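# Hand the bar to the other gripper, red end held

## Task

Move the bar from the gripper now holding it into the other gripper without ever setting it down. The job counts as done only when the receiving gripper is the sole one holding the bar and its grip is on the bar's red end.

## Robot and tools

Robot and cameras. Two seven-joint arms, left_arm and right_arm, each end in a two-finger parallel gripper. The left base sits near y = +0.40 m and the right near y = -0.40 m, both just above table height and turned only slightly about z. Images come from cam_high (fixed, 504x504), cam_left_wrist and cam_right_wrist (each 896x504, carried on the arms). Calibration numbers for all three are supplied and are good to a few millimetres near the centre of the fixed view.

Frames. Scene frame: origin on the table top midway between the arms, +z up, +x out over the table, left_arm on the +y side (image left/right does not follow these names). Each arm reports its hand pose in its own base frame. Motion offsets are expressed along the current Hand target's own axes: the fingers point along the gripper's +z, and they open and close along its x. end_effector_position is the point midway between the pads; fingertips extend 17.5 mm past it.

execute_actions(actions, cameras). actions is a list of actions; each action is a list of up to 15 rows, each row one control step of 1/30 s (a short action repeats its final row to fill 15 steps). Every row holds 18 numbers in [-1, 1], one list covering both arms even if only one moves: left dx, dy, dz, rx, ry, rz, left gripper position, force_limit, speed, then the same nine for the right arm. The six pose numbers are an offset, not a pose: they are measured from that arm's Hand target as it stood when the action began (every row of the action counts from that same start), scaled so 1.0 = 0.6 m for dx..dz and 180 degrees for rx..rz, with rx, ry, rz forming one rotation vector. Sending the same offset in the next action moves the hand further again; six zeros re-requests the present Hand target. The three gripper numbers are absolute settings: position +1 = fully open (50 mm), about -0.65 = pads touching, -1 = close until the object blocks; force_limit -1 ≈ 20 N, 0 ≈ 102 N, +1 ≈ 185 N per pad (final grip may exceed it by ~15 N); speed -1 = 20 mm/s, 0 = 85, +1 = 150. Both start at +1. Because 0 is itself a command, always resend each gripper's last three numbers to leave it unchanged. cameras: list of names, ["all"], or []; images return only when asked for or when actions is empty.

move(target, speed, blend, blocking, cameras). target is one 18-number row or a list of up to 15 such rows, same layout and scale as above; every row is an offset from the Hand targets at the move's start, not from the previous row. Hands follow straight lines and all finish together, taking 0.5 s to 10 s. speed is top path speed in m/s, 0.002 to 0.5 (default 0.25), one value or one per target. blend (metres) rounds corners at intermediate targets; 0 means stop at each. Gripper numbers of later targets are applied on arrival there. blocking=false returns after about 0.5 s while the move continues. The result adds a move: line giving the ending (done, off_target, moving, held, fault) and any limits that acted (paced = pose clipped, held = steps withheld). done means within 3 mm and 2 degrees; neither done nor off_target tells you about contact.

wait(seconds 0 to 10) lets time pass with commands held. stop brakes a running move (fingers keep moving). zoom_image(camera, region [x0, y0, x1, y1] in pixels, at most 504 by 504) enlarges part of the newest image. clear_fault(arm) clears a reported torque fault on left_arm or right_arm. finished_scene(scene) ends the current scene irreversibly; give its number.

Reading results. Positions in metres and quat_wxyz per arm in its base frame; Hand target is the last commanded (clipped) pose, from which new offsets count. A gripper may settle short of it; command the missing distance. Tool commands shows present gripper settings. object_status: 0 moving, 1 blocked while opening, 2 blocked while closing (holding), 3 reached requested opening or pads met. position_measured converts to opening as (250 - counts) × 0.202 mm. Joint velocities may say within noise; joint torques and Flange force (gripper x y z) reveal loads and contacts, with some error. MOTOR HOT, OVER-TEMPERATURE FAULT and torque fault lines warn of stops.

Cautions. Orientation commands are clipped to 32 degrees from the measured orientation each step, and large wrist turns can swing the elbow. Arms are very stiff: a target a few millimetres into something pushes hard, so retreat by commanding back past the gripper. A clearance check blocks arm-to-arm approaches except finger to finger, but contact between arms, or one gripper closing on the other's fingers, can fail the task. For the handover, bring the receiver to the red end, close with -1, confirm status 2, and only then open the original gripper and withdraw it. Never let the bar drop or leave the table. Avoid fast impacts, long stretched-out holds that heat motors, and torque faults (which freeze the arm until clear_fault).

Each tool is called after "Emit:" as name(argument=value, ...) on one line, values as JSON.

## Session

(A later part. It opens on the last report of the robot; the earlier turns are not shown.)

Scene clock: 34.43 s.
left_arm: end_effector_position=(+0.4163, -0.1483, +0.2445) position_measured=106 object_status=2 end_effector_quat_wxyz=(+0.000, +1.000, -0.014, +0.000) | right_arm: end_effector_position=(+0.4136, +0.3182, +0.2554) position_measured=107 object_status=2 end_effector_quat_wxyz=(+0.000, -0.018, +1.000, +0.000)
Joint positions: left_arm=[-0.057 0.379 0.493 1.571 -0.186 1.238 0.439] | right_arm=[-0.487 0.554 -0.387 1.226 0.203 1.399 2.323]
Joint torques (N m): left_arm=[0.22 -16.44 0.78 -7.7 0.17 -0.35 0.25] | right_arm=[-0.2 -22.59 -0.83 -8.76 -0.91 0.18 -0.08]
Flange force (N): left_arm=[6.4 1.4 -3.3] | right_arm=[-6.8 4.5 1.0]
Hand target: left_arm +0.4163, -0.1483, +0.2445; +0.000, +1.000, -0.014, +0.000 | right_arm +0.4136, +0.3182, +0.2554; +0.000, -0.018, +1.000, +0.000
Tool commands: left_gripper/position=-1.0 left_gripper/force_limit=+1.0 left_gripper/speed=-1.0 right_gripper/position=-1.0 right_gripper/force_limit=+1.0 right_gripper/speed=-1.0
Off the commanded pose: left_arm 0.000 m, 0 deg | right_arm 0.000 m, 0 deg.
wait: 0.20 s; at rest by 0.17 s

Now the right gripper opens and lifts away.

Emit:
move(target=[[0, 0, 0, 0, 0, 0, -1, 1, -1, 0, 0, 0, 0, 0, 0, 1, 1, -1], [0, 0, 0, 0, 0, 0, -1, 1, -1, 0, 0, -0.15, 0, 0, 0, 1, 1, -1]], speed=0.2, cameras=["all"])

Scene clock: 36.80 s.
left_arm: end_effector_position=(+0.4163, -0.1483, +0.2445) position_measured=106 object_status=2 end_effector_quat_wxyz=(+0.000, +1.000, -0.014, +0.000) | right_arm: end_effector_position=(+0.4136, +0.3182, +0.3454) position_measured=3 object_status=3 end_effector_quat_wxyz=(+0.000, -0.018, +1.000, +0.000)
Joint positions: left_arm=[-0.057 0.379 0.493 1.571 -0.186 1.238 0.439] | right_arm=[-0.517 0.537 -0.384 0.961 0.194 1.674 2.348]
Joint torques (N m): left_arm=[0.77 -17.47 1.76 -8.08 0.71 -0.16 -0.4] | right_arm=[0.1 -20.76 0.24 -7.94 -0.01 0.14 0.15]
Flange force (N): left_arm=[7.7 2.1 -0.2] | right_arm=[-6.3 5.4 -4.5]
Hand target: left_arm +0.4163, -0.1483, +0.2445; +0.000, +1.000, -0.014, +0.000 | right_arm +0.4136, +0.3182, +0.3454; +0.000, -0.018, +1.000, +0.000
Off the commanded pose: left_arm 0.000 m, 0 deg | right_arm 0.000 m, 0 deg.
move: done
camera_calibration:
cam_left_wrist: T_world_to_cam=[[0.999363, -0.0296959, 0.0197858, -0.430591], [-0.0295308, -0.999527, -0.0085875, -0.0770254], [0.0200315, 0.00799774, -0.999767, 0.404073], [0, 0, 0, 1]] pos_world=[0.419948, -0.0930075, 0.411837]
cam_right_wrist: T_world_to_cam=[[-0.999955, 0.00491245, 0.00808693, 0.409992], [0.00469516, 0.999633, -0.0266721, -0.246414], [-0.00821499, -0.026633, -0.999612, 0.52172], [0, 0, 0, 1]] pos_world=[0.415416, 0.258204, 0.511629]

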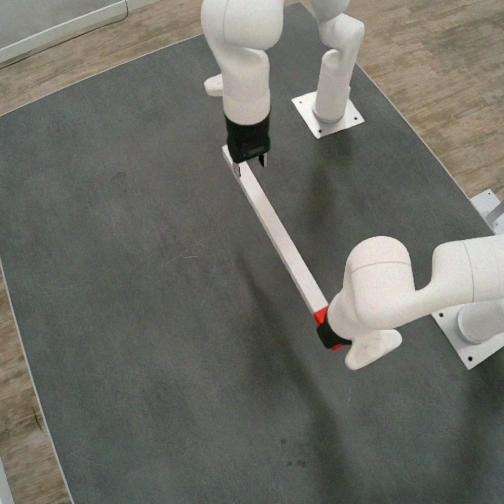

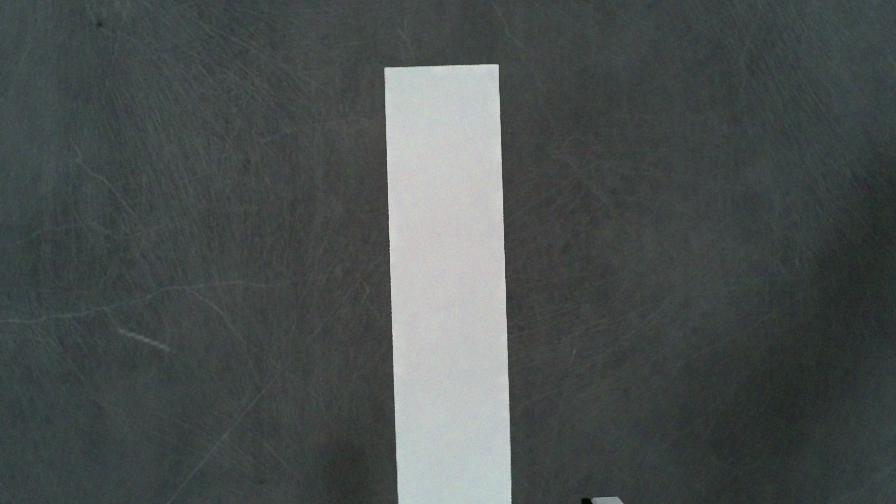

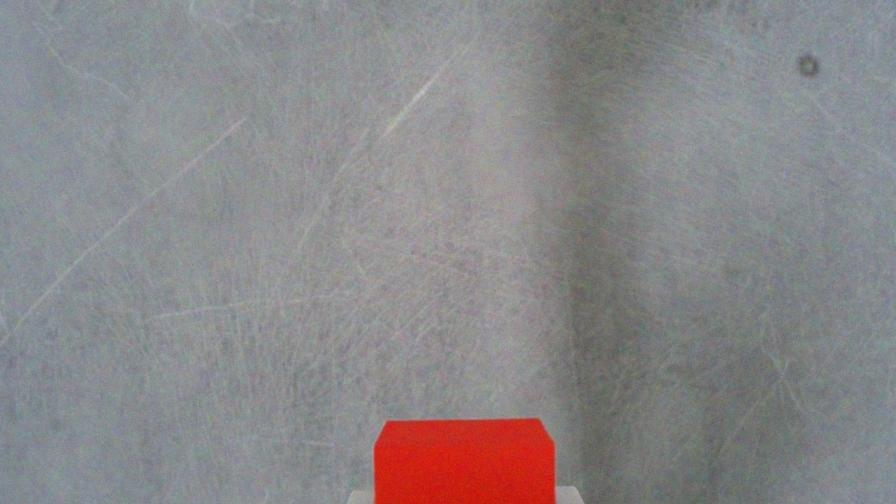

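Emit:
finished_scene(scene=1)

The scene is finished: the task was done.


## Next scene

The same job, from a new start.

Emit:
execute_actions(actions=[])

Scene clock: 0.00 s.
left_arm: end_effector_position=(+0.4500, +0.0000, +0.1803) position_measured=3 object_status=3 end_effector_quat_wxyz=(+0.000, +0.707, +0.707, +0.000) | right_arm: end_effector_position=(+0.3636, +0.3016, +0.1952) position_measured=132 object_status=3 end_effector_quat_wxyz=(-0.163, +0.981, -0.091, +0.059)
Joint positions: left_arm=[-0.055 0.432 0 1.657 0 1.053 1.516] | right_arm=[-0.785 0.283 0.196 1.916 -0.368 0.674 -0.534]
Joint velocities: within noise
Joint torques (N m): no reading
Flange force (N): no reading
Hand target: left_arm +0.4500, +0.0000, +0.1803; +0.000, +0.707, +0.707, +0.000 | right_arm +0.3636, +0.3016, +0.1952; -0.163, +0.981, -0.091, +0.059
Tool commands: left_gripper/position=+1.0 left_gripper/force_limit=+1.0 left_gripper/speed=+1.0 right_gripper/position=-0.027451 right_gripper/force_limit=+1.0 right_gripper/speed=+1.0
camera_calibration:
cam_right_wrist: T_world_to_cam=[[0.967619, -0.239255, 0.0804386, -0.294543], [-0.19587, -0.912714, -0.358591, 0.48083], [0.159212, 0.331224, -0.930022, 0.188416], [0, 0, 0, 1]] pos_world=[0.349188, 0.305981, 0.371345]

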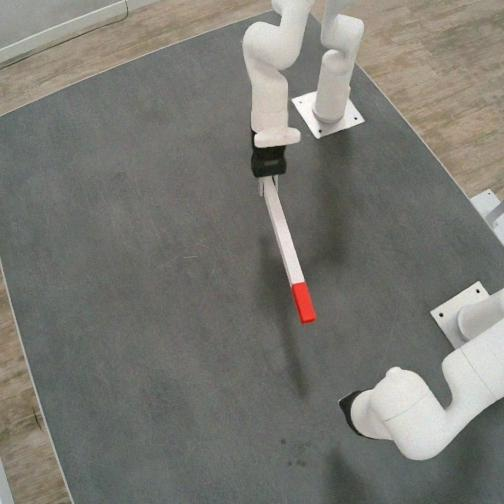

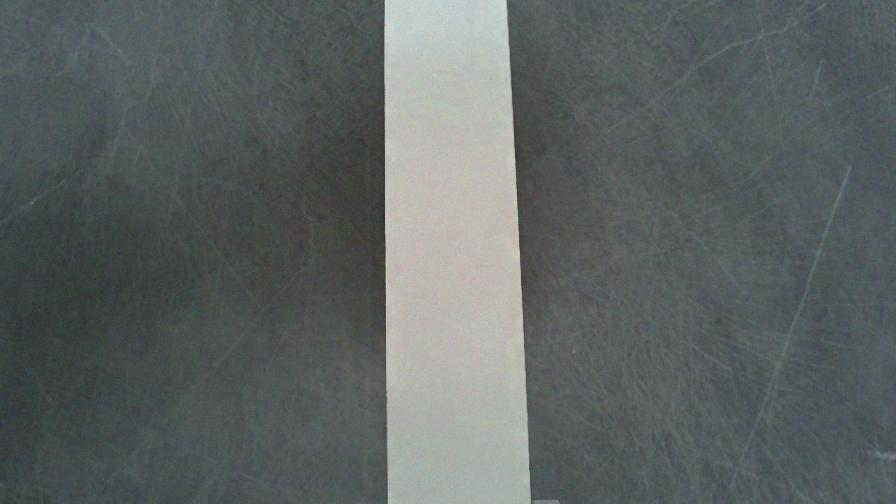

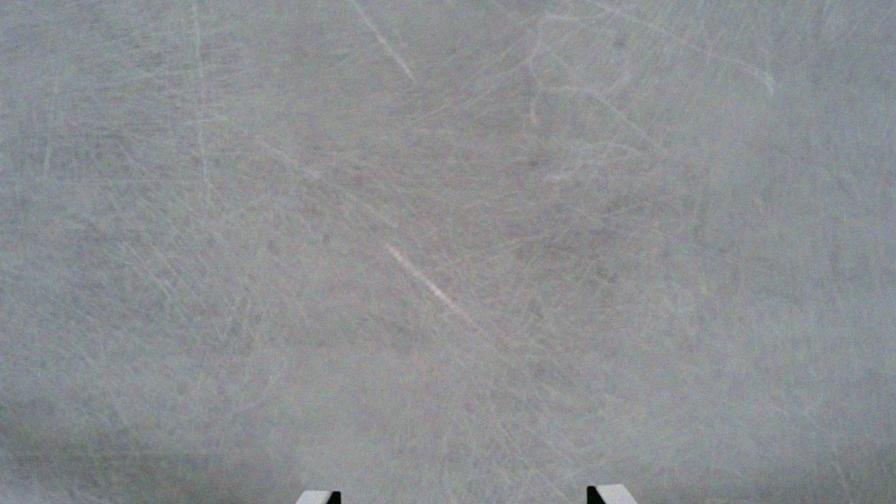

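Emit:
move(target=[-0.4392, -0.0427, -0.175, 0, 0, -0.4133, 1, 1, 1, 0, 0, 0, 0, 0, 0, -0.027451, 1, 1], speed=0.25, cameras=["all"])

Scene clock: 4.20 s.
left_arm: end_effector_position=(+0.4441, -0.2235, +0.2855) position_measured=3 object_status=3 end_effector_quat_wxyz=(+0.003, +0.094, +0.996, +0.008) | right_arm: end_effector_position=(+0.3635, +0.3016, +0.1952) position_measured=132 object_status=3 end_effector_quat_wxyz=(-0.163, +0.981, -0.091, +0.059)
Joint positions: left_arm=[0.468 0.458 -0.067 1.258 0.013 1.426 3.36] | right_arm=[-0.786 0.283 0.196 1.917 -0.368 0.674 -0.534]
Joint torques (N m): left_arm=[62.67 -11.79 57.07 -13.09 41.05 -8.09 -3.63] | right_arm=[-45.43 -30.31 -44.83 -51.38 -15.97 -15.5 7.91]
Flange force (N): left_arm=[-11.5 120.4 -19.0] | right_arm=[12.9 108.0 -22.7]
Hand target: left_arm +0.4244, -0.2635, +0.2853; +0.000, +0.136, +0.991, +0.000 | right_arm +0.3636, +0.3016, +0.1952; -0.163, +0.981, -0.091, +0.059
Off the commanded pose: left_arm 0.045 m, 5 deg | right_arm 0.000 m, 0 deg.
TORQUE WARNING: the torque sensor of joint 5 (forearm roll) of the left arm reached its warning level (29.4 N m). A warning alone does not stop the arm.
move: off_target (left_arm)
camera_calibration:
cam_left_wrist: T_world_to_cam=[[-0.981901, 0.188712, 0.0160715, 0.468375], [0.18885, 0.981977, 0.00755321, 0.190225], [-0.0143564, 0.0104516, -0.999842, 0.461084], [0, 0, 0, 1]] pos_world=[0.430593, -0.280003, 0.452047]
cam_right_wrist: T_world_to_cam=[[0.967634, -0.239223, 0.0803485, -0.294525], [-0.195873, -0.912721, -0.358573, 0.480826], [0.159115, 0.33123, -0.930037, 0.188454], [0, 0, 0, 1]] pos_world=[0.349187, 0.305981, 0.371345]

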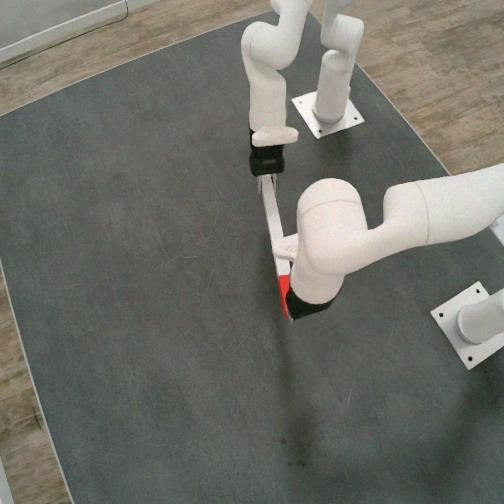

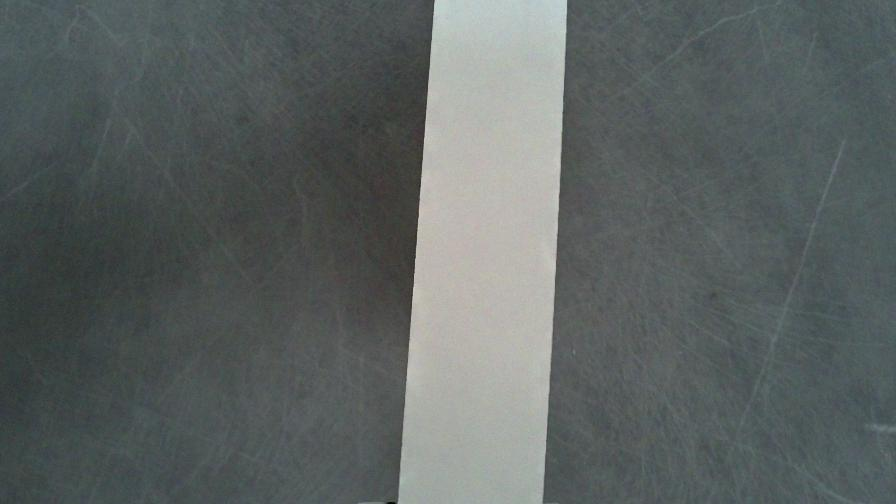

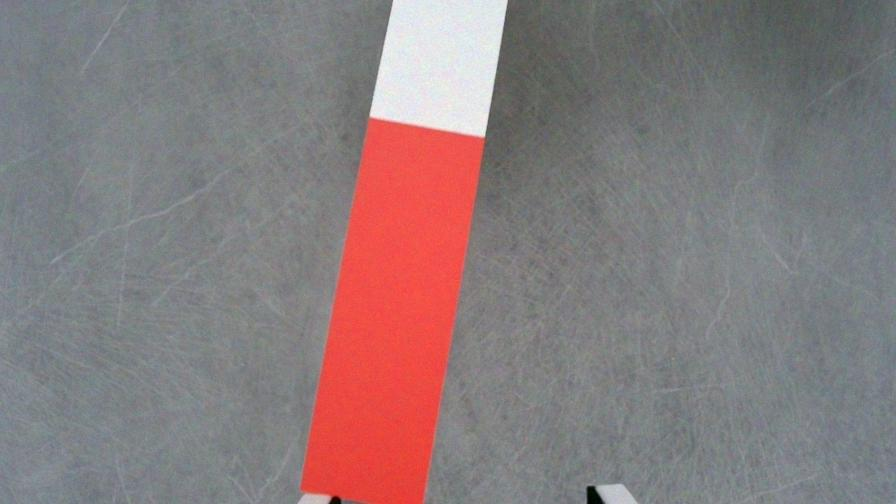

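Emit:
move(target=[[-0.0118, 0.0977, 0, 0, 0, -0.0267, 1, 1, 1, 0, 0, 0, 0, 0, 0, -0.027451, 1, 1], [-0.0118, 0.0977, -0.1, 0, 0, -0.0267, 1, 1, 1, 0, 0, 0, 0, 0, 0, -0.027451, 1, 1]], speed=0.2, cameras=["all"])

Scene clock: 6.47 s.
left_arm: end_effector_position=(+0.4470, -0.2090, +0.3453) position_measured=3 object_status=3 end_effector_quat_wxyz=(+0.000, +0.094, +0.996, +0.000) | right_arm: end_effector_position=(+0.3636, +0.3016, +0.1952) position_measured=132 object_status=3 end_effector_quat_wxyz=(-0.163, +0.981, -0.091, +0.059)
Joint positions: left_arm=[0.423 0.439 -0.063 1.097 0.027 1.606 3.32] | right_arm=[-0.785 0.283 0.195 1.916 -0.368 0.674 -0.534]
Joint torques (N m): left_arm=[0.82 -19.57 -0.55 -7.74 0.2 0.14 -0.35] | right_arm=[0.05 -16.41 2.05 -8.3 -0.87 -1 0.13]
Flange force (N): left_arm=[-10.3 -2.0 -6.2] | right_arm=[3.3 -3.4 3.7]
Hand target: left_arm +0.4470, -0.2090, +0.3453; +0.000, +0.094, +0.996, +0.000 | right_arm +0.3636, +0.3016, +0.1952; -0.163, +0.981, -0.091, +0.059
Off the commanded pose: left_arm 0.000 m, 0 deg | right_arm 0.000 m, 0 deg.
TORQUE WARNING: the torque sensor of joint 5 (forearm roll) of the left arm reached its warning level (29.4 N m). A warning alone does not stop the arm.
move: done
camera_calibration:
cam_left_wrist: T_world_to_cam=[[-0.981599, 0.18993, 0.0197653, 0.466298], [0.189792, 0.981786, -0.00863161, 0.180074], [-0.0210447, -0.00472147, -0.999767, 0.52052], [0, 0, 0, 1]] pos_world=[0.434495, -0.2629, 0.512737]
cam_right_wrist: T_world_to_cam=[[0.967619, -0.239255, 0.0804386, -0.294543], [-0.19587, -0.912714, -0.358591, 0.48083], [0.159212, 0.331224, -0.930022, 0.188416], [0, 0, 0, 1]] pos_world=[0.349188, 0.305981, 0.371345]

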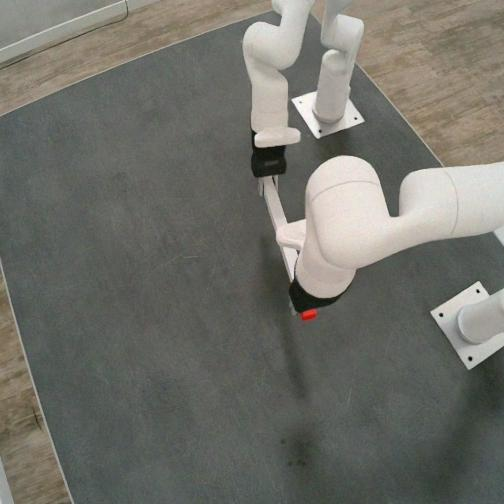

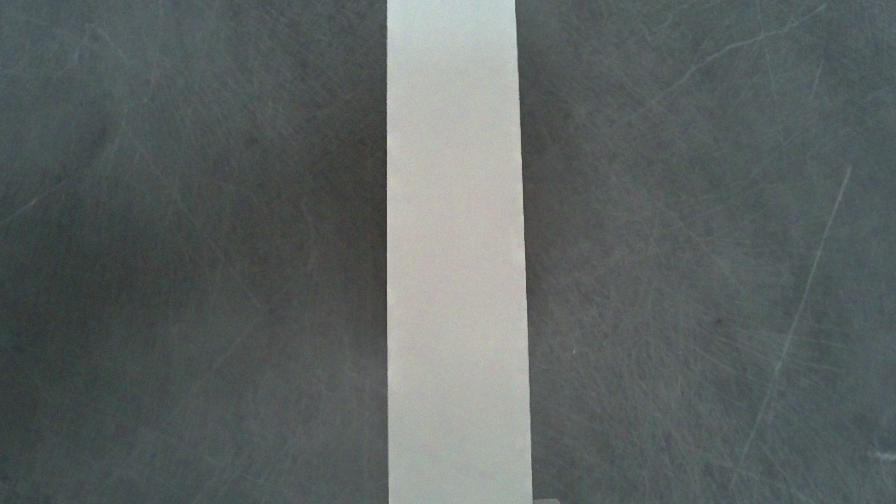

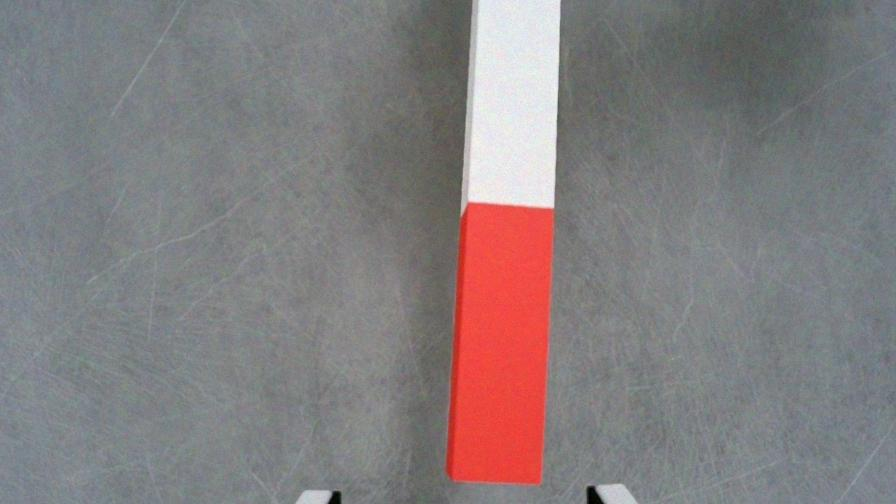

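Emit:
move(target=[0.021, -0.0445, 0.0922, 0, 0, 0.0194, 1, 1, 1, 0, 0, 0, -0.0552, -0.0266, 0.0043, -0.027451, 1, 1], speed=0.15, cameras=["all"])

Scene clock: 8.80 s.
left_arm: end_effector_position=(+0.4296, -0.2328, +0.2900) position_measured=3 object_status=3 end_effector_quat_wxyz=(+0.000, +0.124, +0.992, +0.000) | right_arm: end_effector_position=(+0.3636, +0.3016, +0.1952) position_measured=132 object_status=3 end_effector_quat_wxyz=(-0.082, +0.992, -0.096, +0.009)
Joint positions: left_arm=[0.474 0.435 -0.046 1.281 0.02 1.427 3.322] | right_arm=[-0.85 0.387 0.248 1.708 -0.251 0.949 -0.682]
Joint torques (N m): left_arm=[0.83 -19.33 -0.52 -7.65 0.21 0.05 -0.36] | right_arm=[0.11 -18.38 2.56 -8.6 -0.65 -0.73 0.22]
Flange force (N): left_arm=[-9.4 -1.8 -4.8] | right_arm=[2.8 -4.2 2.2]
Hand target: left_arm +0.4296, -0.2328, +0.2900; +0.000, +0.124, +0.992, +0.000 | right_arm +0.3636, +0.3016, +0.1952; -0.082, +0.992, -0.096, +0.009
Off the commanded pose: left_arm 0.000 m, 0 deg | right_arm 0.000 m, 0 deg.
move: done
camera_calibration:
cam_left_wrist: T_world_to_cam=[[-0.968203, 0.249383, 0.0197826, 0.463007], [0.249259, 0.968399, -0.00856798, 0.177676], [-0.0212942, -0.00336455, -0.999768, 0.465182], [0, 0, 0, 1]] pos_world=[0.413903, -0.285963, 0.457437]
cam_right_wrist: T_world_to_cam=[[0.972517, -0.232801, 0.00378205, -0.283256], [-0.227879, -0.955036, -0.189676, 0.472273], [0.0477689, 0.183602, -0.981839, 0.283615], [0, 0, 0, 1]] pos_world=[0.369545, 0.333024, 0.369114]

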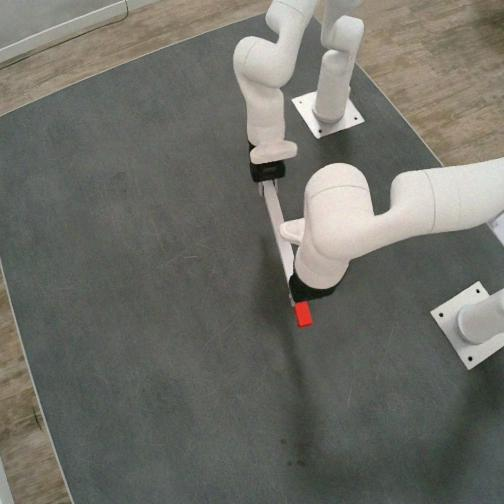

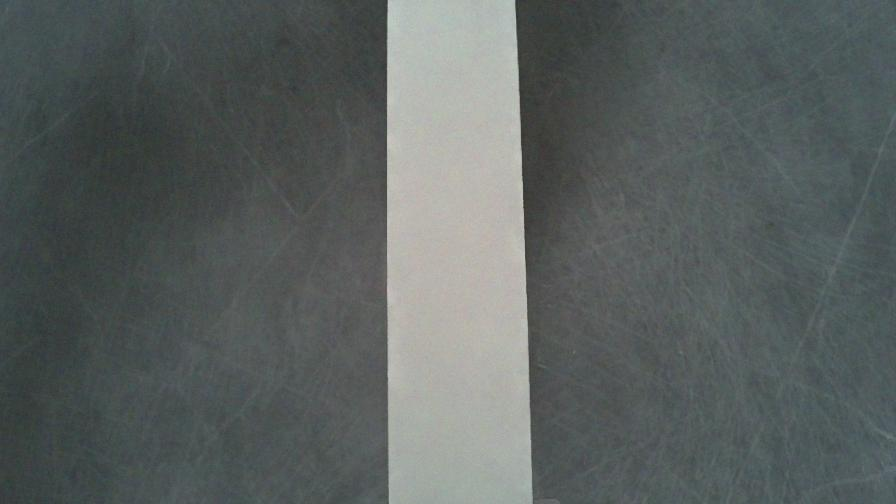

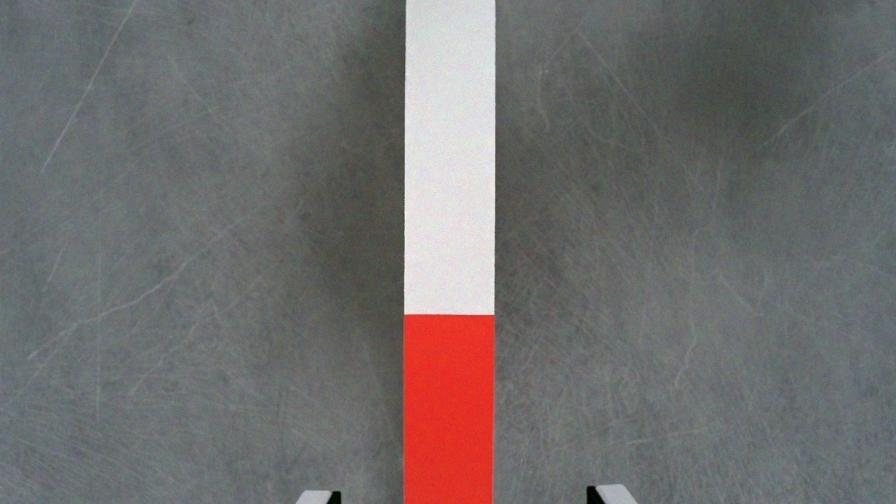

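Emit:
move(target=[-0.0062, 0, 0.1567, 0, 0, 0.0042, 1, 1, -1, 0, 0, 0, 0, 0, 0, -0.027451, 1, 1], speed=0.15, cameras=["all"])

Scene clock: 10.20 s.
left_arm: end_effector_position=(+0.4332, -0.2338, +0.1960) position_measured=3 object_status=3 end_effector_quat_wxyz=(+0.000, +0.131, +0.991, +0.000) | right_arm: end_effector_position=(+0.3636, +0.3016, +0.1952) position_measured=132 object_status=3 end_effector_quat_wxyz=(-0.082, +0.992, -0.096, +0.009)
Joint positions: left_arm=[0.475 0.506 -0.048 1.477 0.025 1.16 3.302] | right_arm=[-0.85 0.387 0.248 1.708 -0.251 0.949 -0.682]
Joint torques (N m): left_arm=[0.86 -19.78 -0.48 -6.7 0.21 0.16 -0.35] | right_arm=[0.1 -18.4 2.5 -8.17 -0.68 -0.47 0.15]
Flange force (N): left_arm=[-9.3 -1.4 -3.0] | right_arm=[3.6 -4.9 2.3]
Hand target: left_arm +0.4332, -0.2337, +0.1960; +0.000, +0.131, +0.991, +0.000 | right_arm +0.3636, +0.3016, +0.1952; -0.082, +0.992, -0.096, +0.009
Off the commanded pose: left_arm 0.000 m, 0 deg | right_arm 0.000 m, 0 deg.
move: done
camera_calibration:
cam_left_wrist: T_world_to_cam=[[-0.964827, 0.262144, 0.0197574, 0.470125], [0.262021, 0.965024, -0.008591, 0.170513], [-0.0213185, -0.00311196, -0.999768, 0.371347], [0, 0, 0, 1]] pos_world=[0.416827, -0.286634, 0.363437]
cam_right_wrist: T_world_to_cam=[[0.972521, -0.232787, 0.00370941, -0.283235], [-0.227884, -0.955058, -0.18956, 0.472239], [0.0476698, 0.183506, -0.981862, 0.283691], [0, 0, 0, 1]] pos_world=[0.369544, 0.333024, 0.369114]

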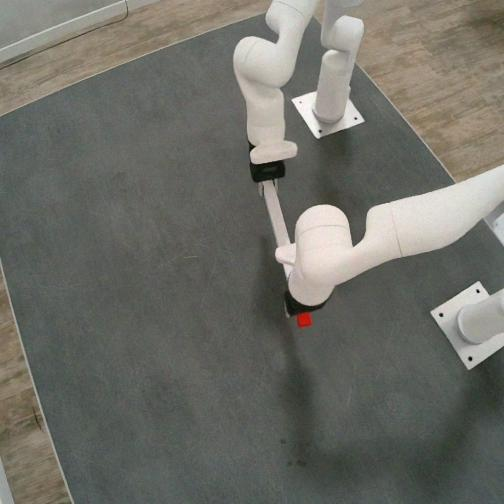

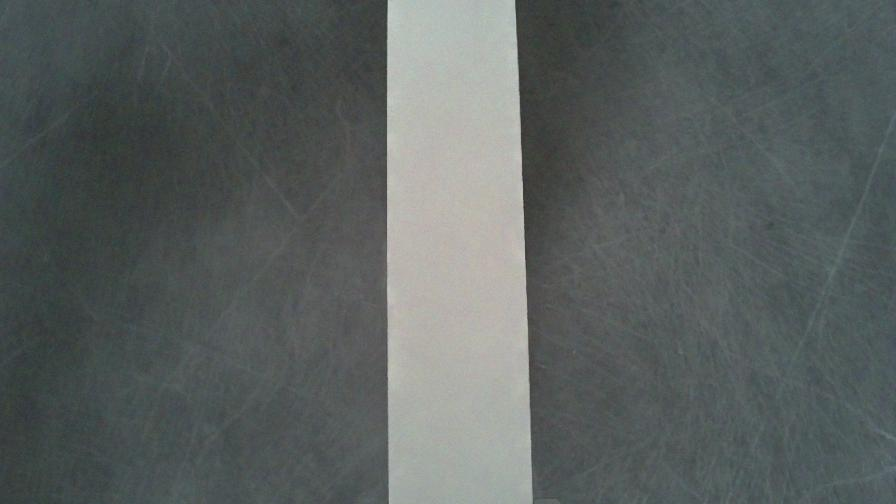

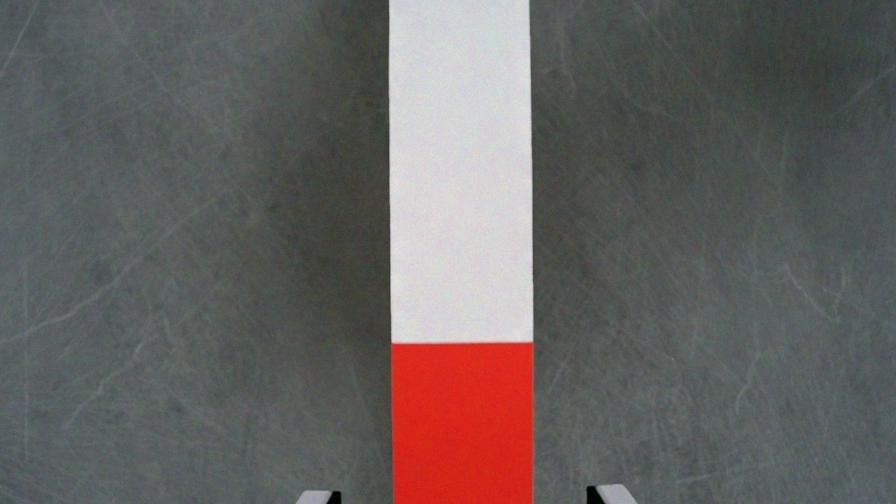

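Emit:
move(target=[[-0.0005, 0, 0.0083, 0, 0, 0, 1, 0.5, -1, 0, 0, 0, 0, 0, 0, -0.027451, 1, 1], [-0.0005, 0, 0.0083, 0, 0, 0, -1, 0.5, -1, 0, 0, 0, 0, 0, 0, -0.027451, 1, 1]], speed=0.1)

Emit:
wait(seconds=0.3)

Scene clock: 12.63 s.
left_arm: end_effector_position=(+0.4335, -0.2338, +0.1910) position_measured=131 object_status=2 end_effector_quat_wxyz=(+0.000, +0.131, +0.991, +0.000) | right_arm: end_effector_position=(+0.3636, +0.3016, +0.1952) position_measured=132 object_status=3 end_effector_quat_wxyz=(-0.082, +0.992, -0.096, +0.009)
Joint positions: left_arm=[0.475 0.511 -0.048 1.485 0.026 1.146 3.301] | right_arm=[-0.85 0.387 0.248 1.708 -0.251 0.949 -0.682]
Joint torques (N m): left_arm=[-0.5 -20.11 -1.74 -7.56 0.23 -0.51 0.45] | right_arm=[-0.14 -18.38 2.26 -7.44 -1.11 0.11 -0.12]
Flange force (N): left_arm=[-7.3 -2.1 -2.8] | right_arm=[5.4 -5.4 2.7]
Hand target: left_arm +0.4335, -0.2338, +0.1910; +0.000, +0.131, +0.991, +0.000 | right_arm +0.3635, +0.3016, +0.1952; -0.082, +0.992, -0.096, +0.009
Off the commanded pose: left_arm 0.000 m, 0 deg | right_arm 0.000 m, 0 deg.
move: done

Scene clock: 12.93 s.
left_arm: end_effector_position=(+0.4335, -0.2338, +0.1910) position_measured=131 object_status=2 end_effector_quat_wxyz=(+0.000, +0.131, +0.991, +0.000) | right_arm: end_effector_position=(+0.3636, +0.3016, +0.1952) position_measured=132 object_status=3 end_effector_quat_wxyz=(-0.082, +0.992, -0.096, +0.009)
Joint positions: left_arm=[0.475 0.511 -0.048 1.485 0.026 1.146 3.301] | right_arm=[-0.85 0.387 0.248 1.708 -0.251 0.949 -0.682]
Joint torques (N m): left_arm=[-0.47 -20.09 -1.7 -7.6 0.25 -0.51 0.43] | right_arm=[-0.15 -18.39 2.25 -7.51 -1.11 0.05 -0.12]
Flange force (N): left_arm=[-7.2 -2.0 -2.8] | right_arm=[5.4 -5.3 2.6]
Hand target: left_arm +0.4335, -0.2338, +0.1910; +0.000, +0.131, +0.991, +0.000 | right_arm +0.3635, +0.3016, +0.1952; -0.082, +0.992, -0.096, +0.009
Tool commands: left_gripper/position=-1.0 left_gripper/force_limit=+0.5 left_gripper/speed=-1.0 right_gripper/position=-0.027451 right_gripper/force_limit=+1.0 right_gripper/speed=+1.0
Off the commanded pose: left_arm 0.000 m, 0 deg | right_arm 0.000 m, 0 deg.
wait: 0.30 s; at rest by 0.17 s

Emit:
move(target=[[0, 0, 0, 0, 0, 0, -1, 0.5, -1, 0, 0, 0, 0, 0, 0, 1, 1, -1], [0, 0, 0, 0, 0, 0, -1, 0.5, -1, 0, 0, -0.15, 0, 0, 0, 1, 1, -1]], speed=0.2, cameras=["all"])

Scene clock: 15.57 s.
left_arm: end_effector_position=(+0.4335, -0.2338, +0.1910) position_measured=131 object_status=2 end_effector_quat_wxyz=(+0.000, +0.131, +0.991, +0.000) | right_arm: end_effector_position=(+0.3605, +0.2872, +0.2840) position_measured=3 object_status=3 end_effector_quat_wxyz=(-0.082, +0.992, -0.096, +0.009)
Joint positions: left_arm=[0.475 0.511 -0.048 1.485 0.026 1.146 3.301] | right_arm=[-0.854 0.283 0.274 1.554 -0.204 1.202 -0.724]
Joint torques (N m): left_arm=[0.78 -21.13 -0.34 -7.51 0.5 0.05 -0.35] | right_arm=[0.06 -16.02 2.33 -8.12 -0.49 -0.31 0.16]
Flange force (N): left_arm=[-9.0 -1.5 -0.4] | right_arm=[3.8 -6.1 -1.8]
Hand target: left_arm +0.4335, -0.2338, +0.1910; +0.000, +0.131, +0.991, +0.000 | right_arm +0.3605, +0.2872, +0.2840; -0.082, +0.992, -0.096, +0.009
Off the commanded pose: left_arm 0.000 m, 0 deg | right_arm 0.000 m, 0 deg.
move: done
camera_calibration:
cam_left_wrist: T_world_to_cam=[[-0.964824, 0.262144, 0.0198539, 0.470504], [0.262021, 0.965024, -0.00861721, 0.170497], [-0.0214184, -0.00311195, -0.999766, 0.366395], [0, 0, 0, 1]] pos_world=[0.417127, -0.286734, 0.358437]
cam_right_wrist: T_world_to_cam=[[0.972521, -0.232787, 0.00370941, -0.283999], [-0.227884, -0.955058, -0.18956, 0.474617], [0.0476698, 0.183506, -0.981862, 0.373568], [0, 0, 0, 1]] pos_world=[0.366544, 0.318624, 0.457814]

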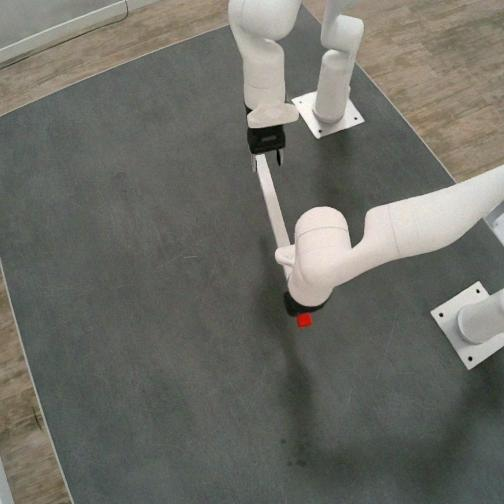

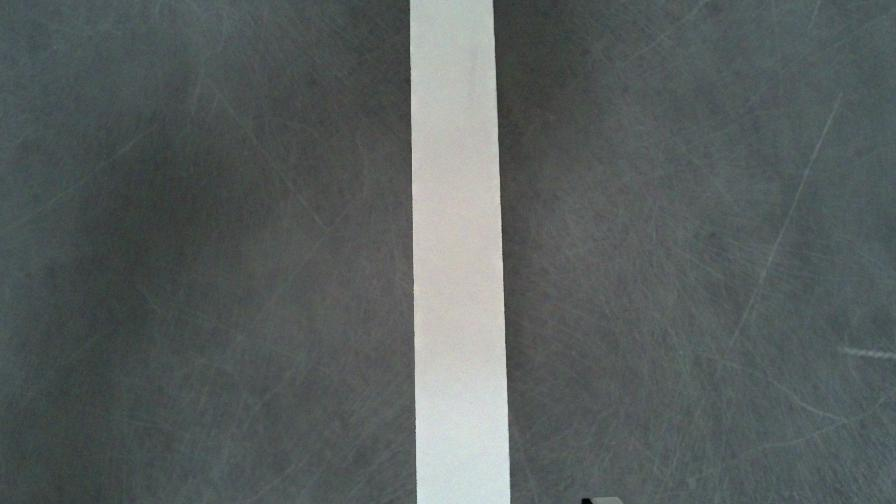

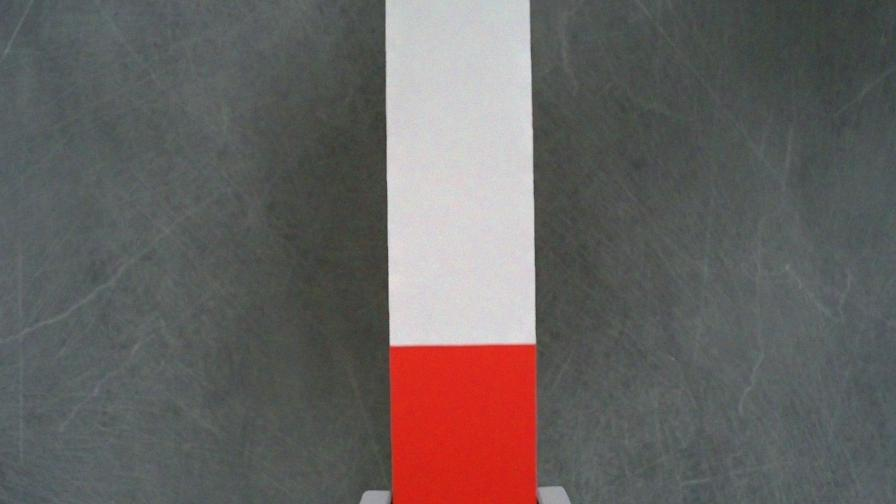

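The left gripper alone holds the bar by its red end, and the right gripper is clear of it.

Emit:
finished_scene(scene=2)

The scene is finished: the task was done.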